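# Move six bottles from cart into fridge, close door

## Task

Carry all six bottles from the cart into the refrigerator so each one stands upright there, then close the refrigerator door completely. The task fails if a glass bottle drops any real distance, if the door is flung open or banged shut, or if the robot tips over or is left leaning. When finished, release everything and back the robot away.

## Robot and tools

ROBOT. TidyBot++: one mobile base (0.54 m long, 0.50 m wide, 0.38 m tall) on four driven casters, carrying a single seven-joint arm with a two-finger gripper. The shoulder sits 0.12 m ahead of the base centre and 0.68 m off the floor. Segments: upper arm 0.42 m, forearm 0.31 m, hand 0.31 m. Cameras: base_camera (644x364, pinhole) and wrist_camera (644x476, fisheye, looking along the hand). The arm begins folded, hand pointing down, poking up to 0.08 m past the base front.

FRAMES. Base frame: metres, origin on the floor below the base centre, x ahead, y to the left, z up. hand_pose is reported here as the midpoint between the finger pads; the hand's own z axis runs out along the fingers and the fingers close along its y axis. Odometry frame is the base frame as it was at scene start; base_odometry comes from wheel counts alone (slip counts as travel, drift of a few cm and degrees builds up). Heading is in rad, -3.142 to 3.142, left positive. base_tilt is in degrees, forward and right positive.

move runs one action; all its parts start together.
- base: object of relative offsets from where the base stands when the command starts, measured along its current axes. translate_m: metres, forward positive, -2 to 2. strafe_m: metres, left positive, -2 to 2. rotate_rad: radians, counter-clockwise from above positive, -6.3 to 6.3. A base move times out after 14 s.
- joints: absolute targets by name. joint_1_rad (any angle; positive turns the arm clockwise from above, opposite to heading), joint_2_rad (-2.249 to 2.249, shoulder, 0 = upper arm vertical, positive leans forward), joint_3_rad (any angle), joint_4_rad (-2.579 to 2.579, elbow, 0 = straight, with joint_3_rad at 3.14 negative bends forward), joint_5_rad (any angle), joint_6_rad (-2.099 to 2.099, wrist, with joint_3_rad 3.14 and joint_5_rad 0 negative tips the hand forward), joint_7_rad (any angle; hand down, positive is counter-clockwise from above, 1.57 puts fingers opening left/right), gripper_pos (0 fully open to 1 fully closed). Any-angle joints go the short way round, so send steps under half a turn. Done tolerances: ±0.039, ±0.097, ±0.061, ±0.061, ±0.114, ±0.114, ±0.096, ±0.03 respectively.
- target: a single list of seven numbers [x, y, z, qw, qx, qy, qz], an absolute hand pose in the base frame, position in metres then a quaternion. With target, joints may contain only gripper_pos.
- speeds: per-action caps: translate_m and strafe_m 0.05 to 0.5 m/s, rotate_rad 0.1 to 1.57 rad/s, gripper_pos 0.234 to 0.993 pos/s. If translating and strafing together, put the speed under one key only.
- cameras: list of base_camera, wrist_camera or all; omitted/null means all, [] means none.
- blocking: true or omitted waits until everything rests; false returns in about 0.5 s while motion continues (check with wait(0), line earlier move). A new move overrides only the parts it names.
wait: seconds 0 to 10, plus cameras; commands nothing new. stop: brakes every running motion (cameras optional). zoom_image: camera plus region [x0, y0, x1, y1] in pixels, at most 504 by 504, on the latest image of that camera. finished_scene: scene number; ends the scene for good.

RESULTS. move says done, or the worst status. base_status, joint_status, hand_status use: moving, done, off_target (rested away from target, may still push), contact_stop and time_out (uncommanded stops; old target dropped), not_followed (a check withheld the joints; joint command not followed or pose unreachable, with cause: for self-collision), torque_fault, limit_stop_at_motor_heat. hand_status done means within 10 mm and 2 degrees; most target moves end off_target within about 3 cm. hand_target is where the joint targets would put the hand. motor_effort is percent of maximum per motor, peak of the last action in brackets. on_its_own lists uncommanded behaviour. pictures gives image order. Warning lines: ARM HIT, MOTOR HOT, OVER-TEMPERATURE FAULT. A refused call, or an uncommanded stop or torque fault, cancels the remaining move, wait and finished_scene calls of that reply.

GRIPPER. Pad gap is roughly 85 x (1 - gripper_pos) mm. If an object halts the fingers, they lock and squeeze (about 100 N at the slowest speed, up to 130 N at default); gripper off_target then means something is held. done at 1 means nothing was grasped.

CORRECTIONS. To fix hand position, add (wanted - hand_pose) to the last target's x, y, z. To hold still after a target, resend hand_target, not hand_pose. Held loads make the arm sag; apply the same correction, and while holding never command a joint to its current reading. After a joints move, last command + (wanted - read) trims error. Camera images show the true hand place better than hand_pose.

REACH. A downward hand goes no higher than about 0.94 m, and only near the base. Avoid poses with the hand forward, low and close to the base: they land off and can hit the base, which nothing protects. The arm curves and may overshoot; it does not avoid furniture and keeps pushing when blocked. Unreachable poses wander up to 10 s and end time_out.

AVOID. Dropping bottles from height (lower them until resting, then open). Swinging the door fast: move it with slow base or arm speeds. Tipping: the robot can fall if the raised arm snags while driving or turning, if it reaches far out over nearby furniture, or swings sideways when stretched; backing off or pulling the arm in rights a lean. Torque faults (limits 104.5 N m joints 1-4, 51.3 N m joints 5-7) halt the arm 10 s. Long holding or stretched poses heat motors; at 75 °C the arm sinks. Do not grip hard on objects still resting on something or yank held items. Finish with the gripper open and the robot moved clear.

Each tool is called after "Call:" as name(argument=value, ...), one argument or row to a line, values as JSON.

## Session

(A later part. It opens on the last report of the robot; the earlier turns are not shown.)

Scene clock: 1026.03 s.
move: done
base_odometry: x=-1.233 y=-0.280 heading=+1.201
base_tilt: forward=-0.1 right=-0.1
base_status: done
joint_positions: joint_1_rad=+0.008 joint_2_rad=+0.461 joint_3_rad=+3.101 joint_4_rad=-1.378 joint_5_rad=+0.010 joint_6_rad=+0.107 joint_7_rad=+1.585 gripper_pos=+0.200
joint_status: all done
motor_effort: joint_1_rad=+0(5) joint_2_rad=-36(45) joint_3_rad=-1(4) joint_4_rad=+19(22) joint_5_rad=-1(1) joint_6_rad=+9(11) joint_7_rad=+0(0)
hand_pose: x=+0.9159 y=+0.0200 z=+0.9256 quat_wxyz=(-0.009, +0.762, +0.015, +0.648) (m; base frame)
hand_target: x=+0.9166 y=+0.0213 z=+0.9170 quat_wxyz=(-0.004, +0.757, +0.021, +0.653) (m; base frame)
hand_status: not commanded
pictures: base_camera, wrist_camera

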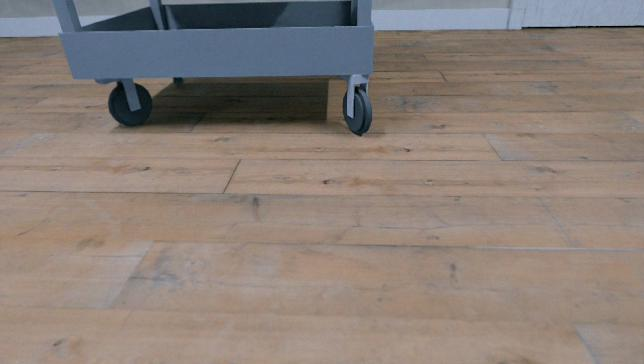

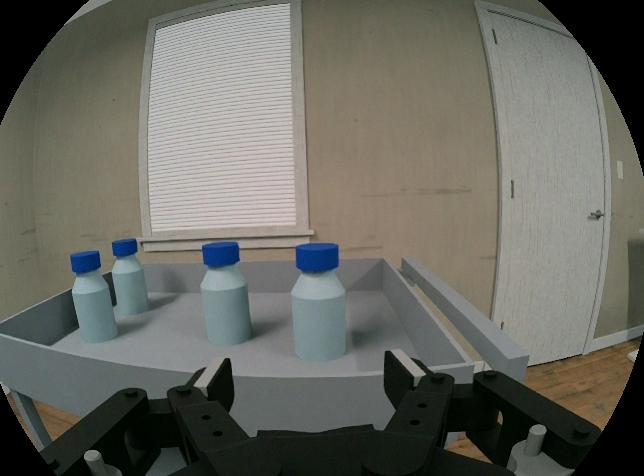

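Call:
move(
  base={"translate_m": 0.222, "strafe_m": -0.0055},
  speeds={"translate_m": 0.25},
  joints={"joint_4_rad": -1.342},
  cameras=["wrist_camera"],
)

Call:
zoom_image(
  camera="wrist_camera",
  region=[190, 190, 470, 460],
)

Scene clock: 1038.53 s.
move: done
base_odometry: x=-1.148 y=-0.075 heading=+1.200
base_tilt: forward=-0.1 right=-0.1
base_status: done
joint_positions: joint_1_rad=+0.008 joint_2_rad=+0.461 joint_3_rad=+3.101 joint_4_rad=-1.352 joint_5_rad=+0.010 joint_6_rad=+0.113 joint_7_rad=+1.585 gripper_pos=+0.200
joint_status: all done
motor_effort: joint_1_rad=+0(1) joint_2_rad=-35(39) joint_3_rad=-1(2) joint_4_rad=+20(21) joint_5_rad=-1(1) joint_6_rad=+9(10) joint_7_rad=+0(0)
hand_pose: x=+0.9194 y=+0.0199 z=+0.9432 quat_wxyz=(-0.009, +0.751, +0.014, +0.660) (m; base frame)
hand_target: x=+0.9242 y=+0.0208 z=+0.9555 quat_wxyz=(-0.004, +0.737, +0.020, +0.676) (m; base frame)
hand_status: not commanded
pictures: wrist_camera

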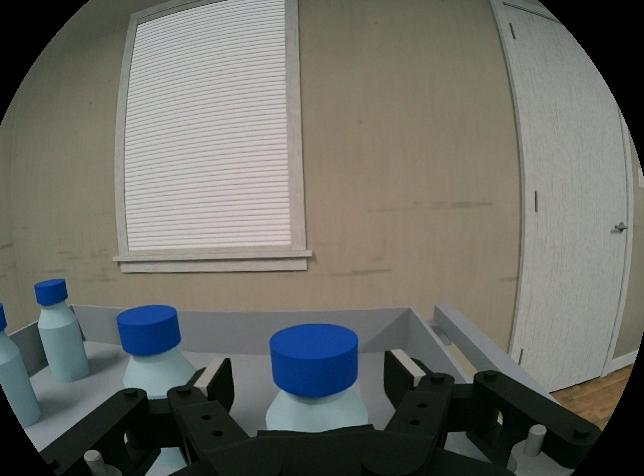

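Scaled by 1.800.

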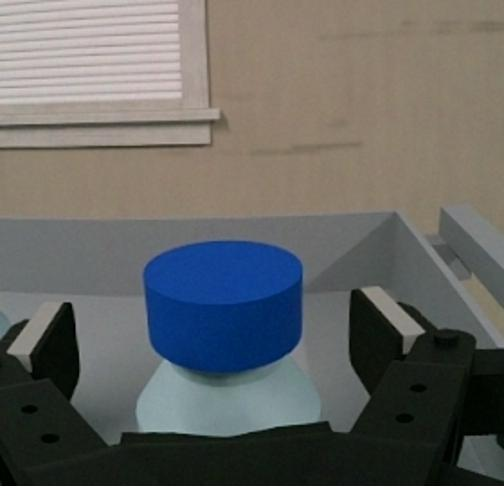

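Call:
move(
  base={"translate_m": 0.049, "strafe_m": -0.002},
  speeds={"translate_m": 0.12},
  joints={"joint_4_rad": -1.395},
  cameras=["wrist_camera"],
)

Call:
zoom_image(
  camera="wrist_camera",
  region=[190, 190, 470, 460],
)

Scene clock: 1051.73 s.
move: done
base_odometry: x=-1.128 y=-0.030 heading=+1.200
base_tilt: forward=-0.1 right=-0.1
base_status: done
joint_positions: joint_1_rad=+0.008 joint_2_rad=+0.461 joint_3_rad=+3.101 joint_4_rad=-1.371 joint_5_rad=+0.010 joint_6_rad=+0.114 joint_7_rad=+1.585 gripper_pos=+0.200
joint_status: all done
motor_effort: joint_1_rad=+0(2) joint_2_rad=-36(39) joint_3_rad=-1(2) joint_4_rad=+19(21) joint_5_rad=-1(1) joint_6_rad=+9(10) joint_7_rad=+0(0)
hand_pose: x=+0.9172 y=+0.0200 z=+0.9319 quat_wxyz=(-0.009, +0.757, +0.015, +0.653) (m; base frame)
hand_target: x=+0.9179 y=+0.0212 z=+0.9230 quat_wxyz=(-0.004, +0.754, +0.021, +0.656) (m; base frame)
hand_status: not commanded
pictures: wrist_camera

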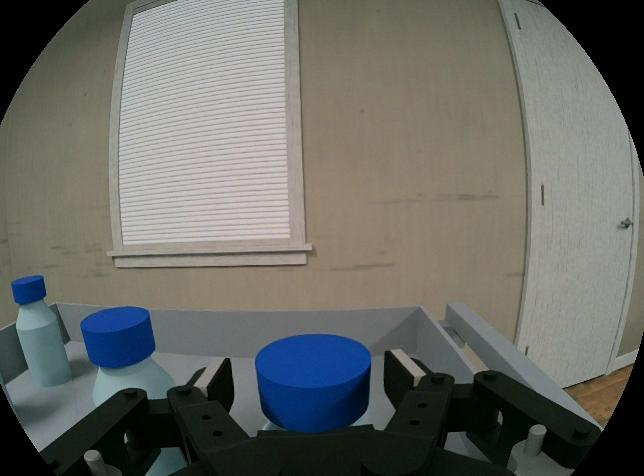

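Scaled by 1.800.

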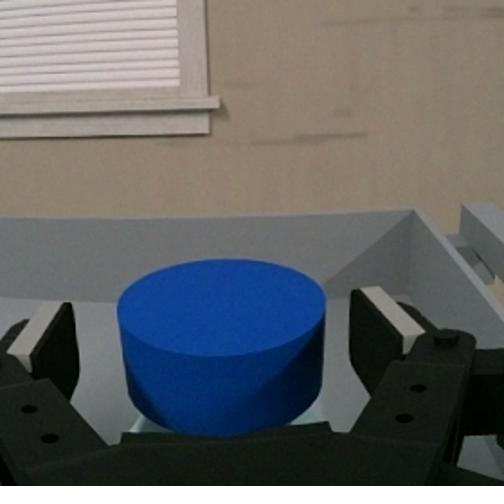

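Call:
move(
  base={"translate_m": 0.004, "strafe_m": -0.003},
  speeds={"translate_m": 0.06},
  cameras=["wrist_camera"],
)

Call:
zoom_image(
  camera="wrist_camera",
  region=[190, 190, 470, 460],
)

Scene clock: 1065.53 s.
move: done
base_odometry: x=-1.124 y=-0.027 heading=+1.200
base_tilt: forward=-0.1 right=-0.1
base_status: done
joint_positions: joint_1_rad=+0.008 joint_2_rad=+0.461 joint_3_rad=+3.101 joint_4_rad=-1.371 joint_5_rad=+0.010 joint_6_rad=+0.114 joint_7_rad=+1.585 gripper_pos=+0.200
joint_status: not commanded
motor_effort: joint_1_rad=+0(3) joint_2_rad=-36(39) joint_3_rad=-1(3) joint_4_rad=+19(20) joint_5_rad=-1(1) joint_6_rad=+10(10) joint_7_rad=+0(0)
hand_pose: x=+0.9172 y=+0.0201 z=+0.9319 quat_wxyz=(-0.009, +0.757, +0.015, +0.653) (m; base frame)
hand_target: x=+0.9179 y=+0.0212 z=+0.9230 quat_wxyz=(-0.004, +0.754, +0.021, +0.656) (m; base frame)
hand_status: not commanded
pictures: wrist_camera

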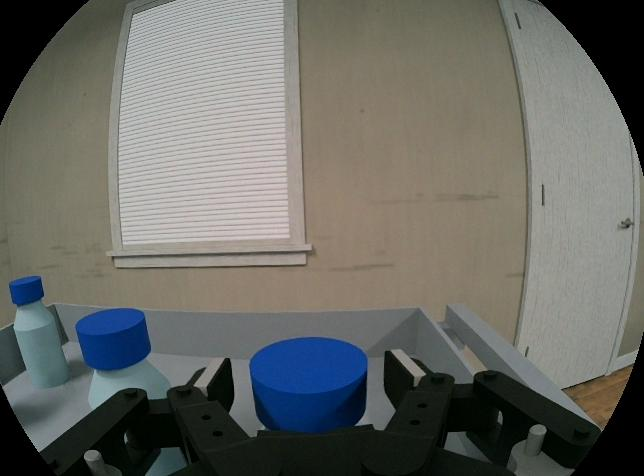

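Scaled by 1.800.

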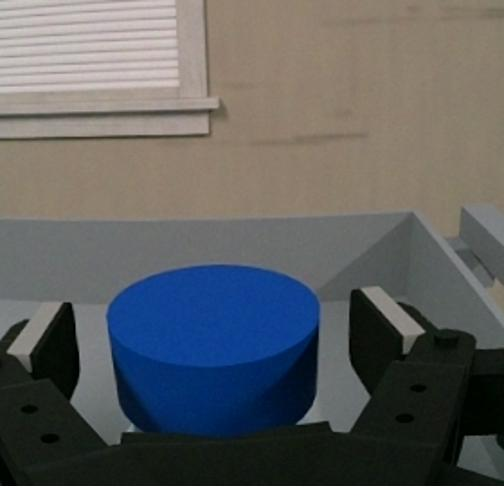

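Call:
move(
  joints={"gripper_pos": 0.445},
  speeds={"gripper_pos": 0.234},
  cameras=[],
)

Call:
move(
  joints={"joint_2_rad": 0.478, "joint_4_rad": -1.27, "joint_6_rad": 0.055},
  cameras=[],
)

Call:
move(
  joints={"gripper_pos": 0.485},
  speeds={"gripper_pos": 0.234},
  cameras=["wrist_camera"],
)

Call:
move(
  joints={"joint_2_rad": 0.42, "joint_4_rad": -1.04, "joint_6_rad": -0.17},
  cameras=["wrist_camera"],
)

Scene clock: 1076.13 s.
move: done
base_odometry: x=-1.124 y=-0.027 heading=+1.200
base_tilt: forward=-0.1 right=-0.1
base_status: not commanded
joint_positions: joint_1_rad=+0.008 joint_2_rad=+0.461 joint_3_rad=+3.101 joint_4_rad=-1.371 joint_5_rad=+0.010 joint_6_rad=+0.114 joint_7_rad=+1.585 gripper_pos=+0.422
joint_status: all done
motor_effort: joint_1_rad=-2(2) joint_2_rad=-34(36) joint_3_rad=-2(2) joint_4_rad=+19(20) joint_5_rad=-1(1) joint_6_rad=+8(10) joint_7_rad=-1(1)
hand_pose: x=+0.9172 y=+0.0200 z=+0.9320 quat_wxyz=(-0.009, +0.757, +0.015, +0.653) (m; base frame)
hand_target: x=+0.9179 y=+0.0212 z=+0.9230 quat_wxyz=(-0.004, +0.754, +0.021, +0.656) (m; base frame)
hand_status: not commanded
pictures: none
No camera images: "cameras" was empty.

Scene clock: 1077.13 s.
move: done
base_odometry: x=-1.124 y=-0.027 heading=+1.200
base_tilt: forward=-0.1 right=-0.1
base_status: not commanded
joint_positions: joint_1_rad=+0.008 joint_2_rad=+0.464 joint_3_rad=+3.101 joint_4_rad=-1.306 joint_5_rad=+0.010 joint_6_rad=+0.064 joint_7_rad=+1.585 gripper_pos=+0.426
joint_status: all done
motor_effort: joint_1_rad=+0(2) joint_2_rad=-41(42) joint_3_rad=-1(2) joint_4_rad=+23(24) joint_5_rad=-1(1) joint_6_rad=+12(14) joint_7_rad=+0(1)
hand_pose: x=+0.9231 y=+0.0196 z=+0.9543 quat_wxyz=(-0.008, +0.753, +0.014, +0.658) (m; base frame)
hand_target: x=+0.9302 y=+0.0204 z=+0.9625 quat_wxyz=(-0.004, +0.749, +0.020, +0.663) (m; base frame)
hand_status: not commanded
pictures: none
No camera images: "cameras" was empty.

Scene clock: 1077.63 s.
move: off_target
base_odometry: x=-1.124 y=-0.027 heading=+1.200
base_tilt: forward=-0.1 right=-0.1
base_status: not commanded
joint_positions: joint_1_rad=+0.008 joint_2_rad=+0.464 joint_3_rad=+3.101 joint_4_rad=-1.306 joint_5_rad=+0.010 joint_6_rad=+0.064 joint_7_rad=+1.585 gripper_pos=+0.426
joint_status: gripper_pos off_target (ended at +0.426, target +0.485)
motor_effort: joint_1_rad=-1(1) joint_2_rad=-41(41) joint_3_rad=-2(2) joint_4_rad=+23(23) joint_5_rad=-1(1) joint_6_rad=+13(13) joint_7_rad=+0(0)
hand_pose: x=+0.9231 y=+0.0196 z=+0.9543 quat_wxyz=(-0.008, +0.753, +0.014, +0.658) (m; base frame)
hand_target: x=+0.9302 y=+0.0204 z=+0.9625 quat_wxyz=(-0.004, +0.749, +0.020, +0.663) (m; base frame)
hand_status: not commanded
pictures: wrist_camera

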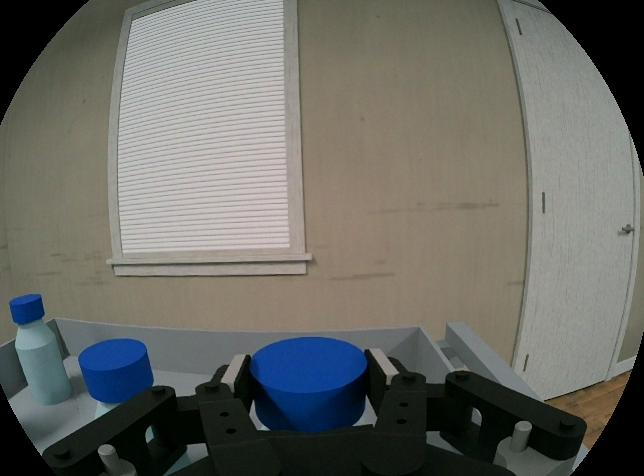

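Scene clock: 1079.13 s.
move: done
base_odometry: x=-1.124 y=-0.027 heading=+1.200
base_tilt: forward=-0.1 right=-0.1
base_status: not commanded
joint_positions: joint_1_rad=+0.008 joint_2_rad=+0.463 joint_3_rad=+3.101 joint_4_rad=-1.075 joint_5_rad=+0.010 joint_6_rad=-0.144 joint_7_rad=+1.585 gripper_pos=+0.426
joint_status: all done
motor_effort: joint_1_rad=+0(1) joint_2_rad=-41(42) joint_3_rad=-1(2) joint_4_rad=+23(25) joint_5_rad=-1(1) joint_6_rad=+13(14) joint_7_rad=+0(0)
hand_pose: x=+0.9299 y=+0.0177 z=+1.0342 quat_wxyz=(-0.008, +0.745, +0.013, +0.667) (m; base frame)
hand_target: x=+0.9130 y=+0.0186 z=+1.0827 quat_wxyz=(-0.002, +0.727, +0.019, +0.686) (m; base frame)
hand_status: not commanded
pictures: wrist_camera

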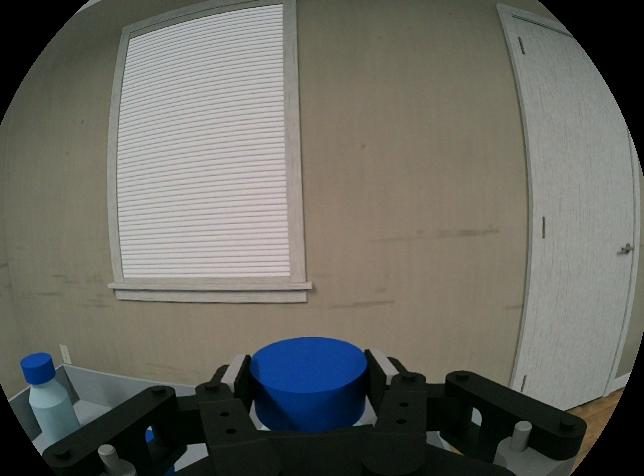

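Call:
move(
  base={"translate_m": -0.46},
  speeds={"translate_m": 0.45},
  cameras=["wrist_camera"],
)

Call:
move(
  base={"translate_m": 0.1965, "strafe_m": -0.196, "rotate_rad": 3.108},
  speeds={"rotate_rad": 1.2, "translate_m": 0.4},
  joints={"joint_1_rad": 0.08, "joint_2_rad": 0.26, "joint_4_rad": -0.96, "joint_6_rad": -0.47},
)

Scene clock: 1095.47 s.
move: done
base_odometry: x=-1.290 y=-0.456 heading=+1.201
base_tilt: forward=-0.1 right=-0.1
base_status: done
joint_positions: joint_1_rad=+0.007 joint_2_rad=+0.462 joint_3_rad=+3.101 joint_4_rad=-1.075 joint_5_rad=+0.010 joint_6_rad=-0.150 joint_7_rad=+1.585 gripper_pos=+0.426
joint_status: not commanded
motor_effort: joint_1_rad=-1(2) joint_2_rad=-41(45) joint_3_rad=-1(2) joint_4_rad=+23(24) joint_5_rad=-1(1) joint_6_rad=+13(13) joint_7_rad=+0(1)
hand_pose: x=+0.9293 y=+0.0187 z=+1.0334 quat_wxyz=(-0.008, +0.747, +0.014, +0.665) (m; base frame)
hand_target: x=+0.9130 y=+0.0186 z=+1.0827 quat_wxyz=(-0.002, +0.727, +0.019, +0.686) (m; base frame)
hand_status: not commanded
pictures: wrist_camera

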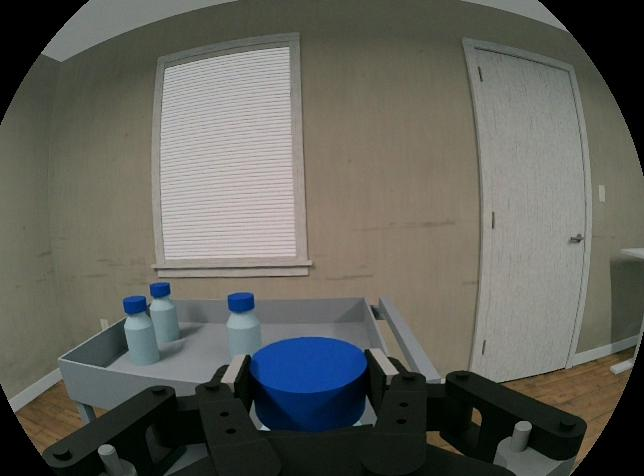

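Scene clock: 1099.50 s.
move: done
base_odometry: x=-1.037 y=-0.344 heading=-1.975
base_tilt: forward=-0.1 right=-0.1
base_status: done
joint_positions: joint_1_rad=+0.076 joint_2_rad=+0.300 joint_3_rad=+3.100 joint_4_rad=-0.986 joint_5_rad=+0.010 joint_6_rad=-0.445 joint_7_rad=+1.585 gripper_pos=+0.426
joint_status: all done
motor_effort: joint_1_rad=+0(4) joint_2_rad=-35(45) joint_3_rad=-1(3) joint_4_rad=+23(25) joint_5_rad=-1(2) joint_6_rad=+12(14) joint_7_rad=+0(1)
hand_pose: x=+0.8512 y=-0.0325 z=+1.1225 quat_wxyz=(+0.017, +0.761, -0.010, +0.648) (m; base frame)
hand_target: x=+0.8301 y=-0.0351 z=+1.1597 quat_wxyz=(+0.025, +0.748, -0.006, +0.663) (m; base frame)
hand_status: not commanded
pictures: base_camera, wrist_camera

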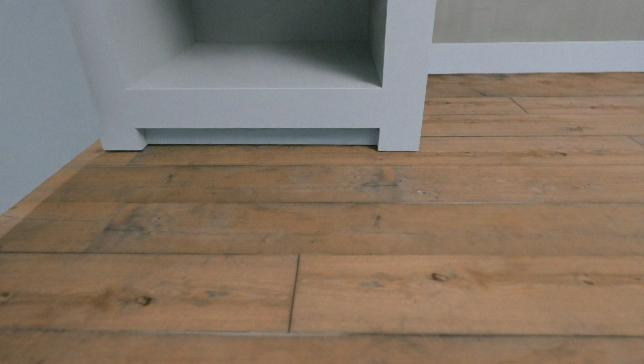

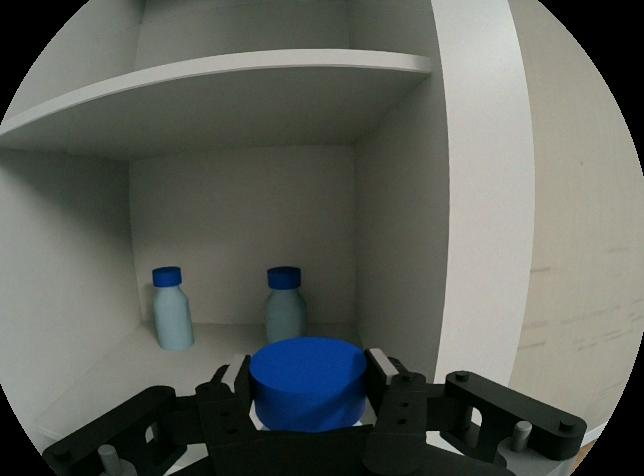

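Call:
move(
  base={"translate_m": 0.273},
  speeds={"translate_m": 0.3},
  cameras=[],
)

Call:
move(
  joints={"joint_4_rad": -1.085, "joint_6_rad": -0.35},
  cameras=["wrist_camera", "base_camera"],
)

Call:
move(
  joints={"joint_4_rad": -1.13, "joint_6_rad": -0.3},
  cameras=[],
)

Call:
move(
  joints={"joint_4_rad": -1.15, "joint_6_rad": -0.3},
  cameras=["wrist_camera"],
)

Scene clock: 1121.50 s.
move: done
base_odometry: x=-1.144 y=-0.595 heading=-1.974
base_tilt: forward=-0.1 right=-0.1
base_status: done
joint_positions: joint_1_rad=+0.077 joint_2_rad=+0.298 joint_3_rad=+3.100 joint_4_rad=-0.986 joint_5_rad=+0.010 joint_6_rad=-0.448 joint_7_rad=+1.585 gripper_pos=+0.426
joint_status: not commanded
motor_effort: joint_1_rad=-1(2) joint_2_rad=-35(39) joint_3_rad=-1(2) joint_4_rad=+23(24) joint_5_rad=-1(2) joint_6_rad=+12(14) joint_7_rad=+0(1)
hand_pose: x=+0.8501 y=-0.0325 z=+1.1234 quat_wxyz=(+0.017, +0.762, -0.010, +0.648) (m; base frame)
hand_target: x=+0.8301 y=-0.0351 z=+1.1597 quat_wxyz=(+0.025, +0.748, -0.006, +0.663) (m; base frame)
hand_status: not commanded
pictures: none
No camera images: "cameras" was empty.

Scene clock: 1122.50 s.
move: done
base_odometry: x=-1.144 y=-0.595 heading=-1.974
base_tilt: forward=-0.1 right=-0.1
base_status: not commanded
joint_positions: joint_1_rad=+0.077 joint_2_rad=+0.298 joint_3_rad=+3.100 joint_4_rad=-1.075 joint_5_rad=+0.010 joint_6_rad=-0.413 joint_7_rad=+1.585 gripper_pos=+0.426
joint_status: all done
motor_effort: joint_1_rad=+0(1) joint_2_rad=-35(37) joint_3_rad=-1(1) joint_4_rad=+23(25) joint_5_rad=-1(1) joint_6_rad=+12(14) joint_7_rad=+0(0)
hand_pose: x=+0.8537 y=-0.0320 z=+1.0797 quat_wxyz=(+0.016, +0.779, -0.010, +0.627) (m; base frame)
hand_target: x=+0.8411 y=-0.0349 z=+1.1205 quat_wxyz=(+0.024, +0.750, -0.006, +0.661) (m; base frame)
hand_status: not commanded
pictures: base_camera, wrist_camera

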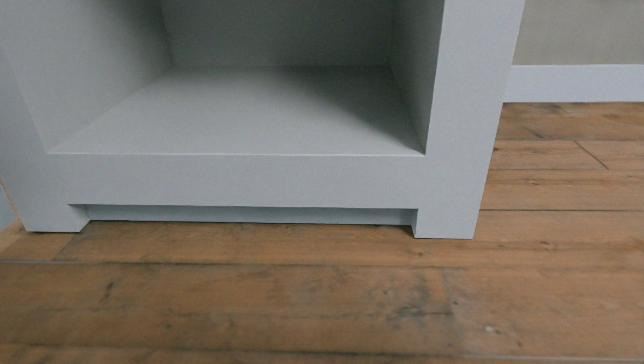

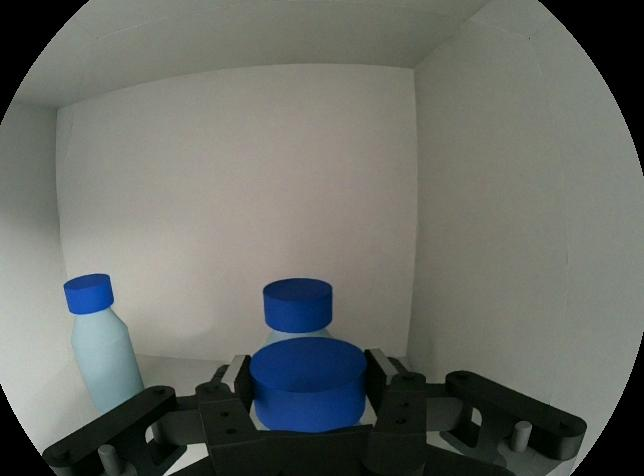

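Scene clock: 1123.20 s.
move: done
base_odometry: x=-1.144 y=-0.595 heading=-1.974
base_tilt: forward=-0.1 right=-0.1
base_status: not commanded
joint_positions: joint_1_rad=+0.077 joint_2_rad=+0.298 joint_3_rad=+3.100 joint_4_rad=-1.108 joint_5_rad=+0.010 joint_6_rad=-0.360 joint_7_rad=+1.585 gripper_pos=+0.426
joint_status: all done
motor_effort: joint_1_rad=+0(1) joint_2_rad=-33(35) joint_3_rad=-1(1) joint_4_rad=+22(23) joint_5_rad=-1(1) joint_6_rad=+12(13) joint_7_rad=+0(0)
hand_pose: x=+0.8567 y=-0.0319 z=+1.0759 quat_wxyz=(+0.016, +0.772, -0.010, +0.635) (m; base frame)
hand_target: x=+0.8441 y=-0.0347 z=+1.1082 quat_wxyz=(+0.024, +0.748, -0.006, +0.663) (m; base frame)
hand_status: not commanded
pictures: none
No camera images: "cameras" was empty.

Scene clock: 1123.77 s.
move: done
base_odometry: x=-1.144 y=-0.595 heading=-1.974
base_tilt: forward=-0.1 right=-0.1
base_status: not commanded
joint_positions: joint_1_rad=+0.077 joint_2_rad=+0.294 joint_3_rad=+3.100 joint_4_rad=-1.118 joint_5_rad=+0.010 joint_6_rad=-0.350 joint_7_rad=+1.585 gripper_pos=+0.426
joint_status: all done
motor_effort: joint_1_rad=-1(2) joint_2_rad=-31(32) joint_3_rad=-1(2) joint_4_rad=+20(21) joint_5_rad=-2(2) joint_6_rad=+10(11) joint_7_rad=+0(1)
hand_pose: x=+0.8557 y=-0.0317 z=+1.0755 quat_wxyz=(+0.016, +0.771, -0.010, +0.636) (m; base frame)
hand_target: x=+0.8444 y=-0.0346 z=+1.0958 quat_wxyz=(+0.024, +0.754, -0.006, +0.656) (m; base frame)
hand_status: not commanded
pictures: wrist_camera

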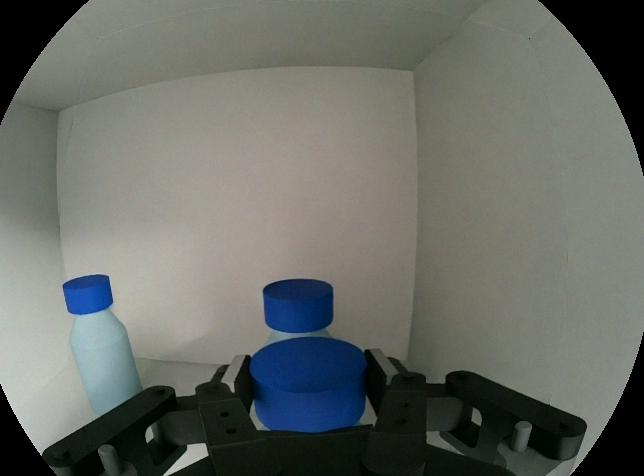

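Call:
move(
  joints={"gripper_pos": 0.39},
  speeds={"gripper_pos": 0.234},
  cameras=[],
)

Call:
move(
  joints={"gripper_pos": 0.0},
  speeds={"gripper_pos": 0.3},
  cameras=["wrist_camera"],
)

Call:
move(
  base={"translate_m": -0.273},
  speeds={"translate_m": 0.3},
  cameras=["wrist_camera"],
)

Scene clock: 1138.57 s.
move: done
base_odometry: x=-1.144 y=-0.595 heading=-1.974
base_tilt: forward=-0.1 right=-0.1
base_status: not commanded
joint_positions: joint_1_rad=+0.077 joint_2_rad=+0.294 joint_3_rad=+3.100 joint_4_rad=-1.118 joint_5_rad=+0.010 joint_6_rad=-0.348 joint_7_rad=+1.585 gripper_pos=+0.391
joint_status: all done
motor_effort: joint_1_rad=-1(2) joint_2_rad=-31(32) joint_3_rad=-2(2) joint_4_rad=+20(21) joint_5_rad=-1(2) joint_6_rad=+8(11) joint_7_rad=+0(1)
hand_pose: x=+0.8558 y=-0.0317 z=+1.0761 quat_wxyz=(+0.016, +0.770, -0.010, +0.637) (m; base frame)
hand_target: x=+0.8444 y=-0.0346 z=+1.0958 quat_wxyz=(+0.024, +0.754, -0.006, +0.656) (m; base frame)
hand_status: not commanded
pictures: none
No camera images: "cameras" was empty.

Scene clock: 1140.20 s.
move: done
base_odometry: x=-1.144 y=-0.595 heading=-1.974
base_tilt: forward=-0.1 right=-0.1
base_status: not commanded
joint_positions: joint_1_rad=+0.077 joint_2_rad=+0.294 joint_3_rad=+3.100 joint_4_rad=-1.118 joint_5_rad=+0.010 joint_6_rad=-0.347 joint_7_rad=+1.585 gripper_pos=+0.000
joint_status: all done
motor_effort: joint_1_rad=+0(2) joint_2_rad=-30(31) joint_3_rad=-1(2) joint_4_rad=+20(20) joint_5_rad=-1(2) joint_6_rad=+10(10) joint_7_rad=+0(0)
hand_pose: x=+0.8558 y=-0.0317 z=+1.0764 quat_wxyz=(+0.016, +0.770, -0.010, +0.638) (m; base frame)
hand_target: x=+0.8444 y=-0.0346 z=+1.0958 quat_wxyz=(+0.024, +0.754, -0.006, +0.656) (m; base frame)
hand_status: not commanded
pictures: wrist_camera

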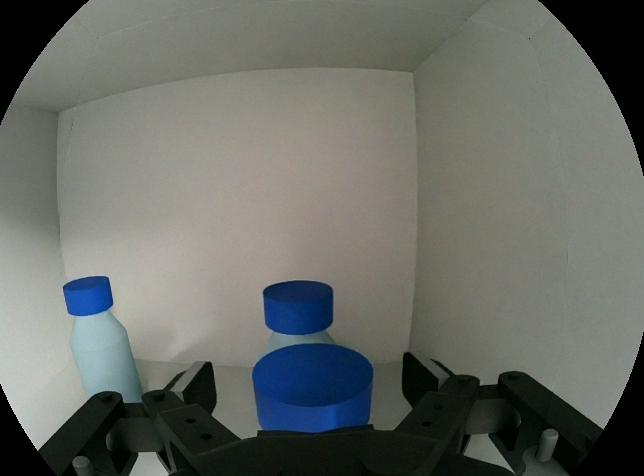

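Scene clock: 1142.10 s.
move: done
base_odometry: x=-1.036 y=-0.344 heading=-1.974
base_tilt: forward=-0.1 right=-0.1
base_status: done
joint_positions: joint_1_rad=+0.078 joint_2_rad=+0.273 joint_3_rad=+3.100 joint_4_rad=-1.119 joint_5_rad=+0.010 joint_6_rad=-0.343 joint_7_rad=+1.585 gripper_pos=+0.000
joint_status: not commanded
motor_effort: joint_1_rad=-1(4) joint_2_rad=-30(34) joint_3_rad=-1(3) joint_4_rad=+20(20) joint_5_rad=-1(2) joint_6_rad=+9(10) joint_7_rad=+0(1)
hand_pose: x=+0.8478 y=-0.0321 z=+1.0920 quat_wxyz=(+0.017, +0.763, -0.010, +0.647) (m; base frame)
hand_target: x=+0.8444 y=-0.0346 z=+1.0958 quat_wxyz=(+0.024, +0.754, -0.006, +0.656) (m; base frame)
hand_status: not commanded
pictures: wrist_camera

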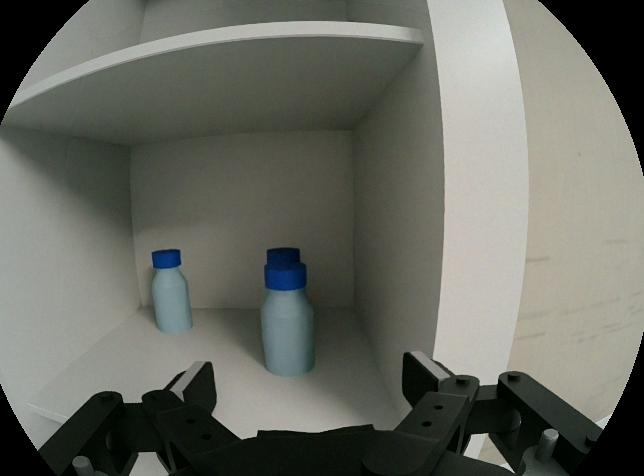

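Call:
move(
  base={"translate_m": 0.022, "strafe_m": -0.331, "rotate_rad": -3.109},
  speeds={"rotate_rad": 1.5},
  blocking=false,
  cameras=[],
)

Call:
wait(
  seconds=0.6,
  cameras=[],
)

Call:
move(
  joints={"joint_1_rad": 0.005, "joint_2_rad": 0.47, "joint_4_rad": -1.4, "joint_6_rad": 0.155, "gripper_pos": 0.2},
  cameras=["wrist_camera", "base_camera"],
)

Call:
zoom_image(
  camera="wrist_camera",
  region=[190, 190, 470, 460],
)

Scene clock: 1151.60 s.
move: moving
base_odometry: x=-1.100 y=-0.321 heading=-2.175
base_tilt: forward=-0.1 right=-0.1
base_status: translate_m moving; strafe_m moving; rotate_rad moving
joint_positions: joint_1_rad=+0.059 joint_2_rad=+0.273 joint_3_rad=+3.097 joint_4_rad=-1.119 joint_5_rad=+0.010 joint_6_rad=-0.342 joint_7_rad=+1.585 gripper_pos=+0.000
joint_status: not commanded
motor_effort: joint_1_rad=+3(5) joint_2_rad=-30(30) joint_3_rad=+1(3) joint_4_rad=+20(20) joint_5_rad=-1(1) joint_6_rad=+10(10) joint_7_rad=+0(0)
hand_pose: x=+0.8483 y=-0.0164 z=+1.0921 quat_wxyz=(+0.010, +0.763, -0.002, +0.647) (m; base frame)
hand_target: x=+0.8444 y=-0.0346 z=+1.0958 quat_wxyz=(+0.024, +0.754, -0.006, +0.656) (m; base frame)
hand_status: not commanded
pictures: none
No camera images: "cameras" was empty.

Scene clock: 1152.20 s.
earlier move: moving
base_odometry: x=-1.292 y=-0.255 heading=-2.794
base_tilt: forward=-0.1 right=-0.1
base_status: translate_m moving; strafe_m moving; rotate_rad moving
joint_positions: joint_1_rad=+0.082 joint_2_rad=+0.273 joint_3_rad=+3.098 joint_4_rad=-1.119 joint_5_rad=+0.010 joint_6_rad=-0.342 joint_7_rad=+1.585 gripper_pos=+0.000
joint_status: not commanded
motor_effort: joint_1_rad=-2(5) joint_2_rad=-34(34) joint_3_rad=-2(3) joint_4_rad=+20(20) joint_5_rad=-1(2) joint_6_rad=+9(10) joint_7_rad=+0(0)
hand_pose: x=+0.8477 y=-0.0340 z=+1.0922 quat_wxyz=(+0.018, +0.762, -0.011, +0.647) (m; base frame)
hand_target: x=+0.8444 y=-0.0346 z=+1.0958 quat_wxyz=(+0.024, +0.754, -0.006, +0.656) (m; base frame)
hand_status: not commanded
wait: 0.60 s; no rest
pictures: none
No camera images: "cameras" was empty.

Scene clock: 1154.93 s.
move: done
base_odometry: x=-1.350 y=-0.234 heading=+1.201
base_tilt: forward=-0.1 right=-0.1
base_status: done
joint_positions: joint_1_rad=+0.008 joint_2_rad=+0.454 joint_3_rad=+3.098 joint_4_rad=-1.371 joint_5_rad=+0.010 joint_6_rad=+0.107 joint_7_rad=+1.585 gripper_pos=+0.200
joint_status: all done
motor_effort: joint_1_rad=-1(5) joint_2_rad=-36(44) joint_3_rad=-1(4) joint_4_rad=+20(21) joint_5_rad=-1(1) joint_6_rad=+9(11) joint_7_rad=+0(1)
hand_pose: x=+0.9148 y=+0.0214 z=+0.9357 quat_wxyz=(-0.010, +0.757, +0.015, +0.653) (m; base frame)
hand_target: x=+0.9173 y=+0.0213 z=+0.9200 quat_wxyz=(-0.004, +0.756, +0.021, +0.654) (m; base frame)
hand_status: not commanded
pictures: base_camera, wrist_camera

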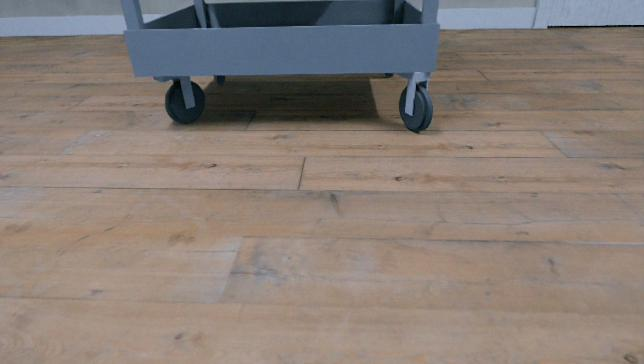

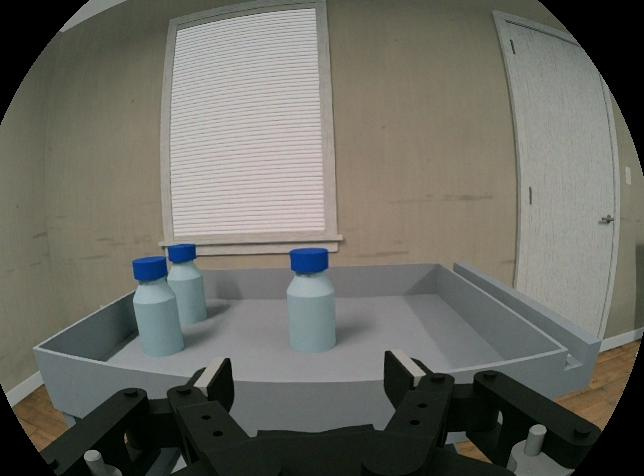

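Scaled by 1.800.

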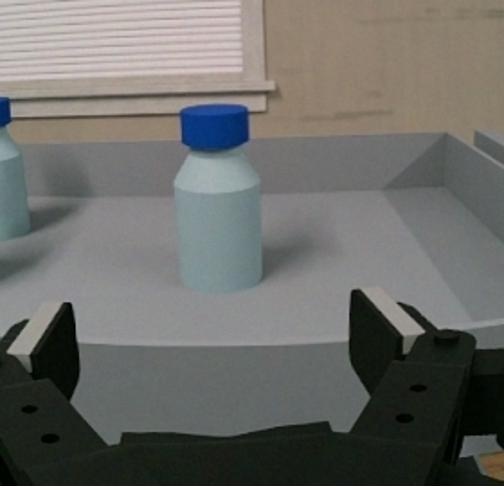

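Call:
move(
  base={"translate_m": 0.29, "strafe_m": 0.004},
  speeds={"translate_m": 0.3},
  cameras=["wrist_camera"],
)

Call:
zoom_image(
  camera="wrist_camera",
  region=[190, 190, 470, 460],
)

Scene clock: 1166.93 s.
move: done
base_odometry: x=-1.248 y=+0.037 heading=+1.200
base_tilt: forward=-0.1 right=-0.1
base_status: done
joint_positions: joint_1_rad=+0.008 joint_2_rad=+0.454 joint_3_rad=+3.098 joint_4_rad=-1.372 joint_5_rad=+0.010 joint_6_rad=+0.111 joint_7_rad=+1.585 gripper_pos=+0.200
joint_status: not commanded
motor_effort: joint_1_rad=-1(1) joint_2_rad=-36(38) joint_3_rad=-1(2) joint_4_rad=+19(21) joint_5_rad=-1(1) joint_6_rad=+9(10) joint_7_rad=+0(0)
hand_pose: x=+0.9149 y=+0.0215 z=+0.9367 quat_wxyz=(-0.010, +0.756, +0.015, +0.655) (m; base frame)
hand_target: x=+0.9173 y=+0.0213 z=+0.9200 quat_wxyz=(-0.004, +0.756, +0.021, +0.654) (m; base frame)
hand_status: not commanded
pictures: wrist_camera

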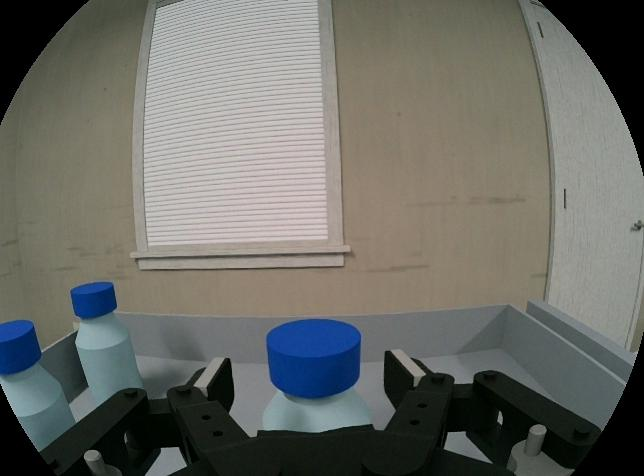

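Scaled by 1.800.

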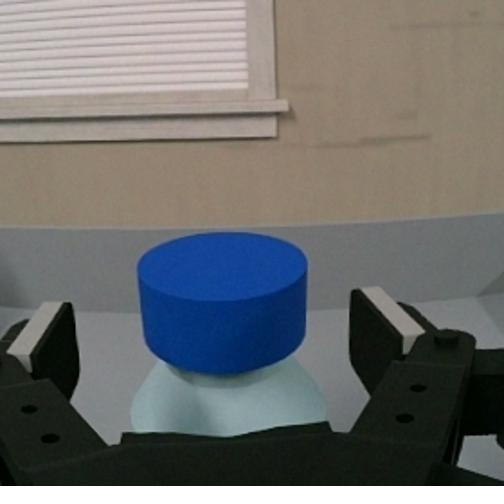

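Call:
move(
  base={"translate_m": 0.040, "strafe_m": -0.0045},
  speeds={"translate_m": 0.12},
  cameras=["wrist_camera"],
)

Call:
zoom_image(
  camera="wrist_camera",
  region=[190, 190, 470, 460],
)

Scene clock: 1177.50 s.
move: done
base_odometry: x=-1.230 y=+0.073 heading=+1.200
base_tilt: forward=-0.1 right=-0.1
base_status: done
joint_positions: joint_1_rad=+0.008 joint_2_rad=+0.454 joint_3_rad=+3.098 joint_4_rad=-1.372 joint_5_rad=+0.010 joint_6_rad=+0.111 joint_7_rad=+1.585 gripper_pos=+0.200
joint_status: not commanded
motor_effort: joint_1_rad=-1(2) joint_2_rad=-36(38) joint_3_rad=-1(2) joint_4_rad=+19(20) joint_5_rad=-1(1) joint_6_rad=+9(10) joint_7_rad=+0(0)
hand_pose: x=+0.9149 y=+0.0216 z=+0.9369 quat_wxyz=(-0.010, +0.756, +0.015, +0.655) (m; base frame)
hand_target: x=+0.9173 y=+0.0213 z=+0.9200 quat_wxyz=(-0.004, +0.756, +0.021, +0.654) (m; base frame)
hand_status: not commanded
pictures: wrist_camera

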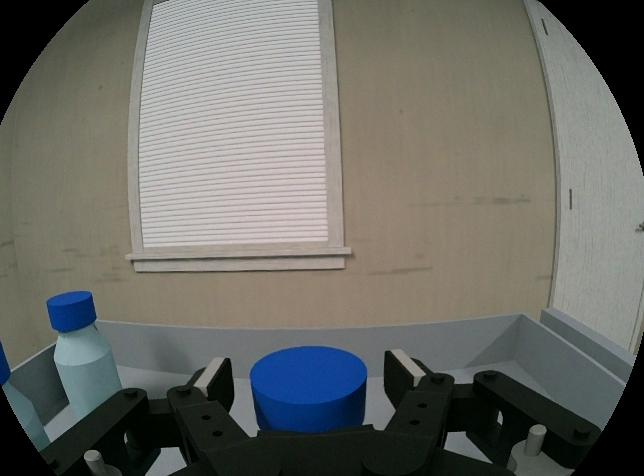

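Scaled by 1.800.

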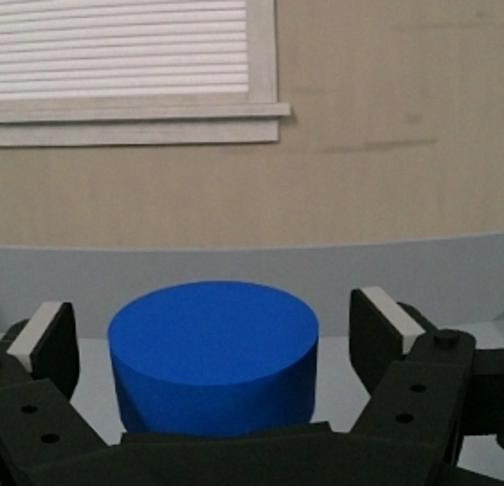

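Call:
move(
  joints={"gripper_pos": 0.445},
  speeds={"gripper_pos": 0.234},
  cameras=[],
)

Call:
move(
  joints={"joint_2_rad": 0.478, "joint_4_rad": -1.27, "joint_6_rad": 0.055},
  cameras=[],
)

Call:
move(
  joints={"gripper_pos": 0.485},
  speeds={"gripper_pos": 0.234},
  cameras=["wrist_camera"],
)

Call:
move(
  joints={"joint_2_rad": 0.42, "joint_4_rad": -1.04, "joint_6_rad": -0.17},
  cameras=["wrist_camera"],
)

Scene clock: 1191.27 s.
move: done
base_odometry: x=-1.230 y=+0.073 heading=+1.200
base_tilt: forward=-0.1 right=-0.1
base_status: not commanded
joint_positions: joint_1_rad=+0.008 joint_2_rad=+0.454 joint_3_rad=+3.098 joint_4_rad=-1.372 joint_5_rad=+0.010 joint_6_rad=+0.112 joint_7_rad=+1.585 gripper_pos=+0.425
joint_status: all done
motor_effort: joint_1_rad=+0(1) joint_2_rad=-34(36) joint_3_rad=-1(2) joint_4_rad=+19(20) joint_5_rad=-1(1) joint_6_rad=+8(10) joint_7_rad=+0(1)
hand_pose: x=+0.9149 y=+0.0216 z=+0.9370 quat_wxyz=(-0.010, +0.755, +0.015, +0.655) (m; base frame)
hand_target: x=+0.9173 y=+0.0213 z=+0.9200 quat_wxyz=(-0.004, +0.756, +0.021, +0.654) (m; base frame)
hand_status: not commanded
pictures: none
No camera images: "cameras" was empty.

Scene clock: 1192.30 s.
move: done
base_odometry: x=-1.230 y=+0.073 heading=+1.200
base_tilt: forward=-0.1 right=-0.1
base_status: not commanded
joint_positions: joint_1_rad=+0.008 joint_2_rad=+0.461 joint_3_rad=+3.098 joint_4_rad=-1.316 joint_5_rad=+0.010 joint_6_rad=+0.058 joint_7_rad=+1.585 gripper_pos=+0.429
joint_status: all done
motor_effort: joint_1_rad=+0(1) joint_2_rad=-42(43) joint_3_rad=-1(2) joint_4_rad=+24(25) joint_5_rad=-1(1) joint_6_rad=+13(15) joint_7_rad=+0(0)
hand_pose: x=+0.9209 y=+0.0212 z=+0.9492 quat_wxyz=(-0.009, +0.757, +0.015, +0.653) (m; base frame)
hand_target: x=+0.9302 y=+0.0204 z=+0.9625 quat_wxyz=(-0.004, +0.749, +0.020, +0.663) (m; base frame)
hand_status: not commanded
pictures: none
No camera images: "cameras" was empty.

Scene clock: 1192.80 s.
move: off_target
base_odometry: x=-1.230 y=+0.073 heading=+1.200
base_tilt: forward=-0.1 right=-0.1
base_status: not commanded
joint_positions: joint_1_rad=+0.008 joint_2_rad=+0.461 joint_3_rad=+3.098 joint_4_rad=-1.316 joint_5_rad=+0.010 joint_6_rad=+0.058 joint_7_rad=+1.585 gripper_pos=+0.429
joint_status: gripper_pos off_target (ended at +0.429, target +0.485)
motor_effort: joint_1_rad=+0(1) joint_2_rad=-42(42) joint_3_rad=-1(2) joint_4_rad=+24(24) joint_5_rad=-1(1) joint_6_rad=+14(14) joint_7_rad=+0(0)
hand_pose: x=+0.9209 y=+0.0212 z=+0.9492 quat_wxyz=(-0.009, +0.757, +0.015, +0.653) (m; base frame)
hand_target: x=+0.9302 y=+0.0204 z=+0.9625 quat_wxyz=(-0.004, +0.749, +0.020, +0.663) (m; base frame)
hand_status: not commanded
pictures: wrist_camera

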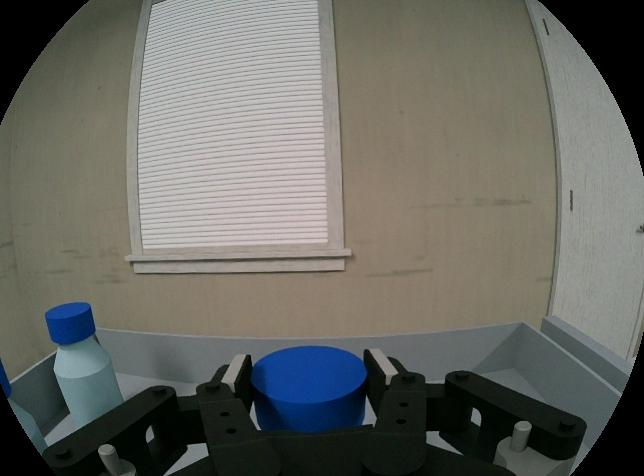

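Scene clock: 1194.30 s.
move: done
base_odometry: x=-1.230 y=+0.073 heading=+1.200
base_tilt: forward=-0.1 right=-0.1
base_status: not commanded
joint_positions: joint_1_rad=+0.008 joint_2_rad=+0.461 joint_3_rad=+3.098 joint_4_rad=-1.081 joint_5_rad=+0.010 joint_6_rad=-0.150 joint_7_rad=+1.585 gripper_pos=+0.429
joint_status: all done
motor_effort: joint_1_rad=+0(1) joint_2_rad=-42(44) joint_3_rad=-1(2) joint_4_rad=+25(26) joint_5_rad=-1(1) joint_6_rad=+14(16) joint_7_rad=+0(1)
hand_pose: x=+0.9285 y=+0.0192 z=+1.0306 quat_wxyz=(-0.009, +0.748, +0.014, +0.663) (m; base frame)
hand_target: x=+0.9130 y=+0.0186 z=+1.0827 quat_wxyz=(-0.002, +0.727, +0.019, +0.686) (m; base frame)
hand_status: not commanded
pictures: wrist_camera

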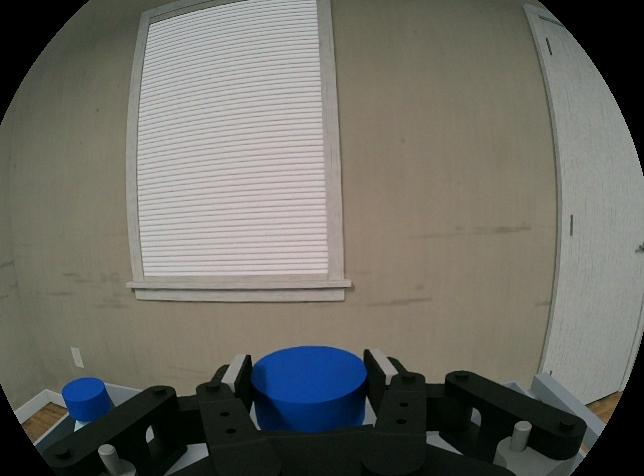

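Call:
move(
  cameras=["base_camera", "wrist_camera"],
)

Scene clock: 1240.73 s.
base_odometry: x=-1.230 y=+0.073 heading=+1.200
base_tilt: forward=-0.1 right=-0.1
base_status: not commanded
joint_positions: joint_1_rad=+0.008 joint_2_rad=+0.461 joint_3_rad=+3.098 joint_4_rad=-1.081 joint_5_rad=+0.010 joint_6_rad=-0.151 joint_7_rad=+1.585 gripper_pos=+0.429
joint_status: all done
motor_effort: joint_1_rad=+0(1) joint_2_rad=-42(44) joint_3_rad=-2(2) joint_4_rad=+24(26) joint_5_rad=-1(1) joint_6_rad=+14(16) joint_7_rad=+0(1)
hand_pose: x=+0.9285 y=+0.0192 z=+1.0302 quat_wxyz=(-0.009, +0.749, +0.014, +0.663) (m; base frame)
hand_target: x=+0.9130 y=+0.0186 z=+1.0827 quat_wxyz=(-0.002, +0.727, +0.019, +0.686) (m; base frame)
hand_status: not commanded
pictures: base_camera, wrist_camera

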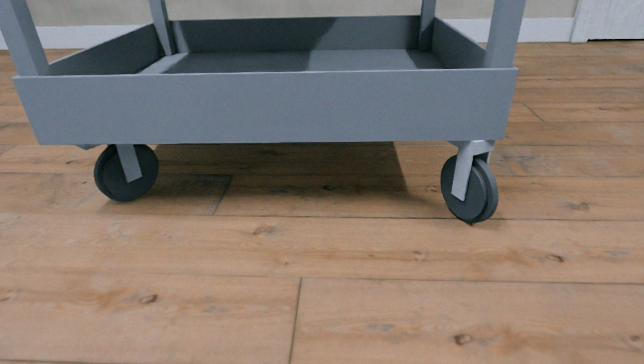

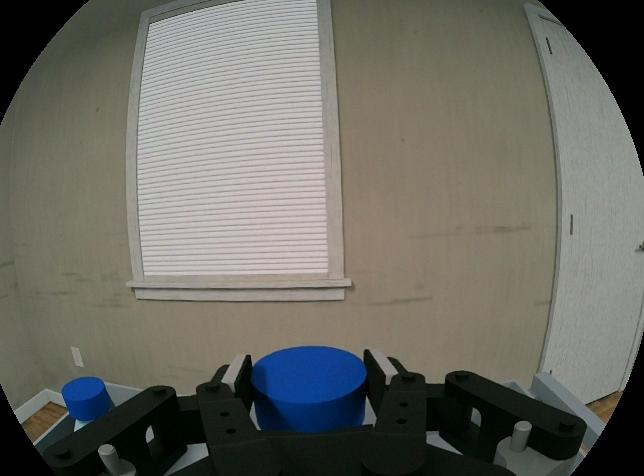

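Call:
move(
  base={"translate_m": -0.55},
  joints={"joint_2_rad": 0.26, "joint_4_rad": -0.96, "joint_6_rad": -0.47},
  speeds={"translate_m": 0.45},
  cameras=["wrist_camera"],
)

Call:
move(
  base={"translate_m": 0.232, "strafe_m": -0.4, "rotate_rad": 3.115},
  joints={"joint_1_rad": -0.115, "joint_2_rad": 0.26, "joint_4_rad": -0.96, "joint_6_rad": -0.47},
  speeds={"translate_m": 0.4, "rotate_rad": 1.2},
  cameras=["base_camera", "wrist_camera"],
)

Scene clock: 1283.27 s.
move: done
base_odometry: x=-1.429 y=-0.440 heading=+1.200
base_tilt: forward=-0.1 right=-0.1
base_status: done
joint_positions: joint_1_rad=+0.007 joint_2_rad=+0.311 joint_3_rad=+3.098 joint_4_rad=-0.996 joint_5_rad=+0.010 joint_6_rad=-0.455 joint_7_rad=+1.585 gripper_pos=+0.429
joint_status: all done
motor_effort: joint_1_rad=+0(2) joint_2_rad=-36(47) joint_3_rad=-1(2) joint_4_rad=+24(27) joint_5_rad=-1(1) joint_6_rad=+13(16) joint_7_rad=+0(0)
hand_pose: x=+0.8561 y=+0.0198 z=+1.1057 quat_wxyz=(-0.007, +0.771, +0.017, +0.637) (m; base frame)
hand_target: x=+0.8307 y=+0.0183 z=+1.1597 quat_wxyz=(+0.000, +0.748, +0.022, +0.664) (m; base frame)
hand_status: not commanded
pictures: wrist_camera

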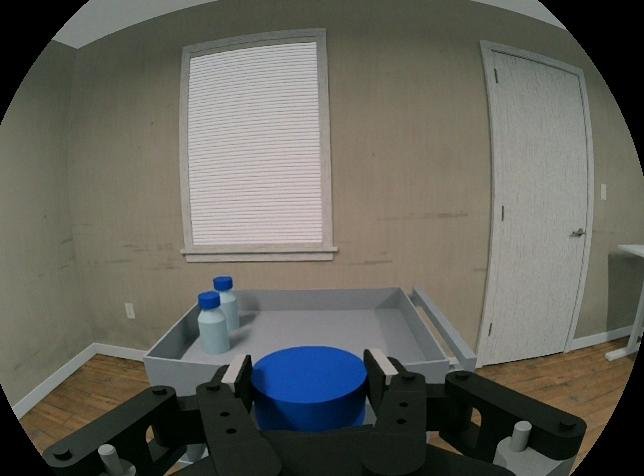

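Scene clock: 1287.30 s.
move: done
base_odometry: x=-0.972 y=-0.368 heading=-1.968
base_tilt: forward=-0.1 right=-0.1
base_status: done
joint_positions: joint_1_rad=-0.118 joint_2_rad=+0.311 joint_3_rad=+3.102 joint_4_rad=-0.996 joint_5_rad=+0.010 joint_6_rad=-0.455 joint_7_rad=+1.585 gripper_pos=+0.429
joint_status: all done
motor_effort: joint_1_rad=-1(5) joint_2_rad=-36(41) joint_3_rad=-1(4) joint_4_rad=+24(25) joint_5_rad=-1(3) joint_6_rad=+14(14) joint_7_rad=+0(1)
hand_pose: x=+0.8482 y=+0.1095 z=+1.1055 quat_wxyz=(-0.045, +0.769, +0.064, +0.635) (m; base frame)
hand_target: x=+0.8234 y=+0.1033 z=+1.1597 quat_wxyz=(-0.040, +0.745, +0.066, +0.663) (m; base frame)
hand_status: not commanded
pictures: base_camera, wrist_camera

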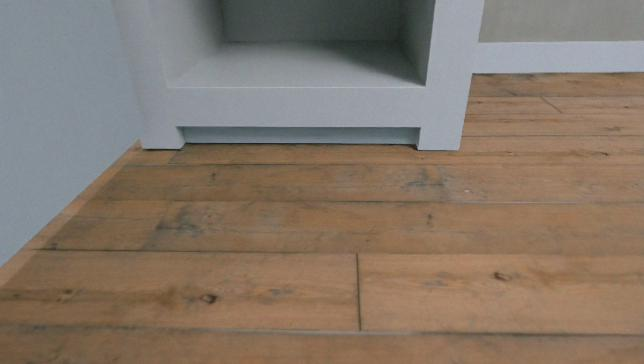

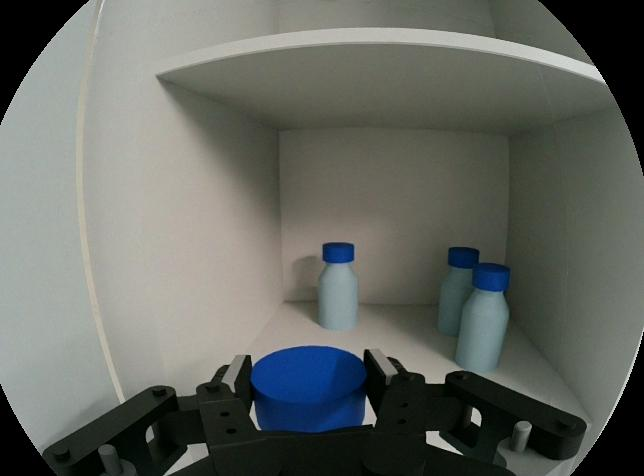

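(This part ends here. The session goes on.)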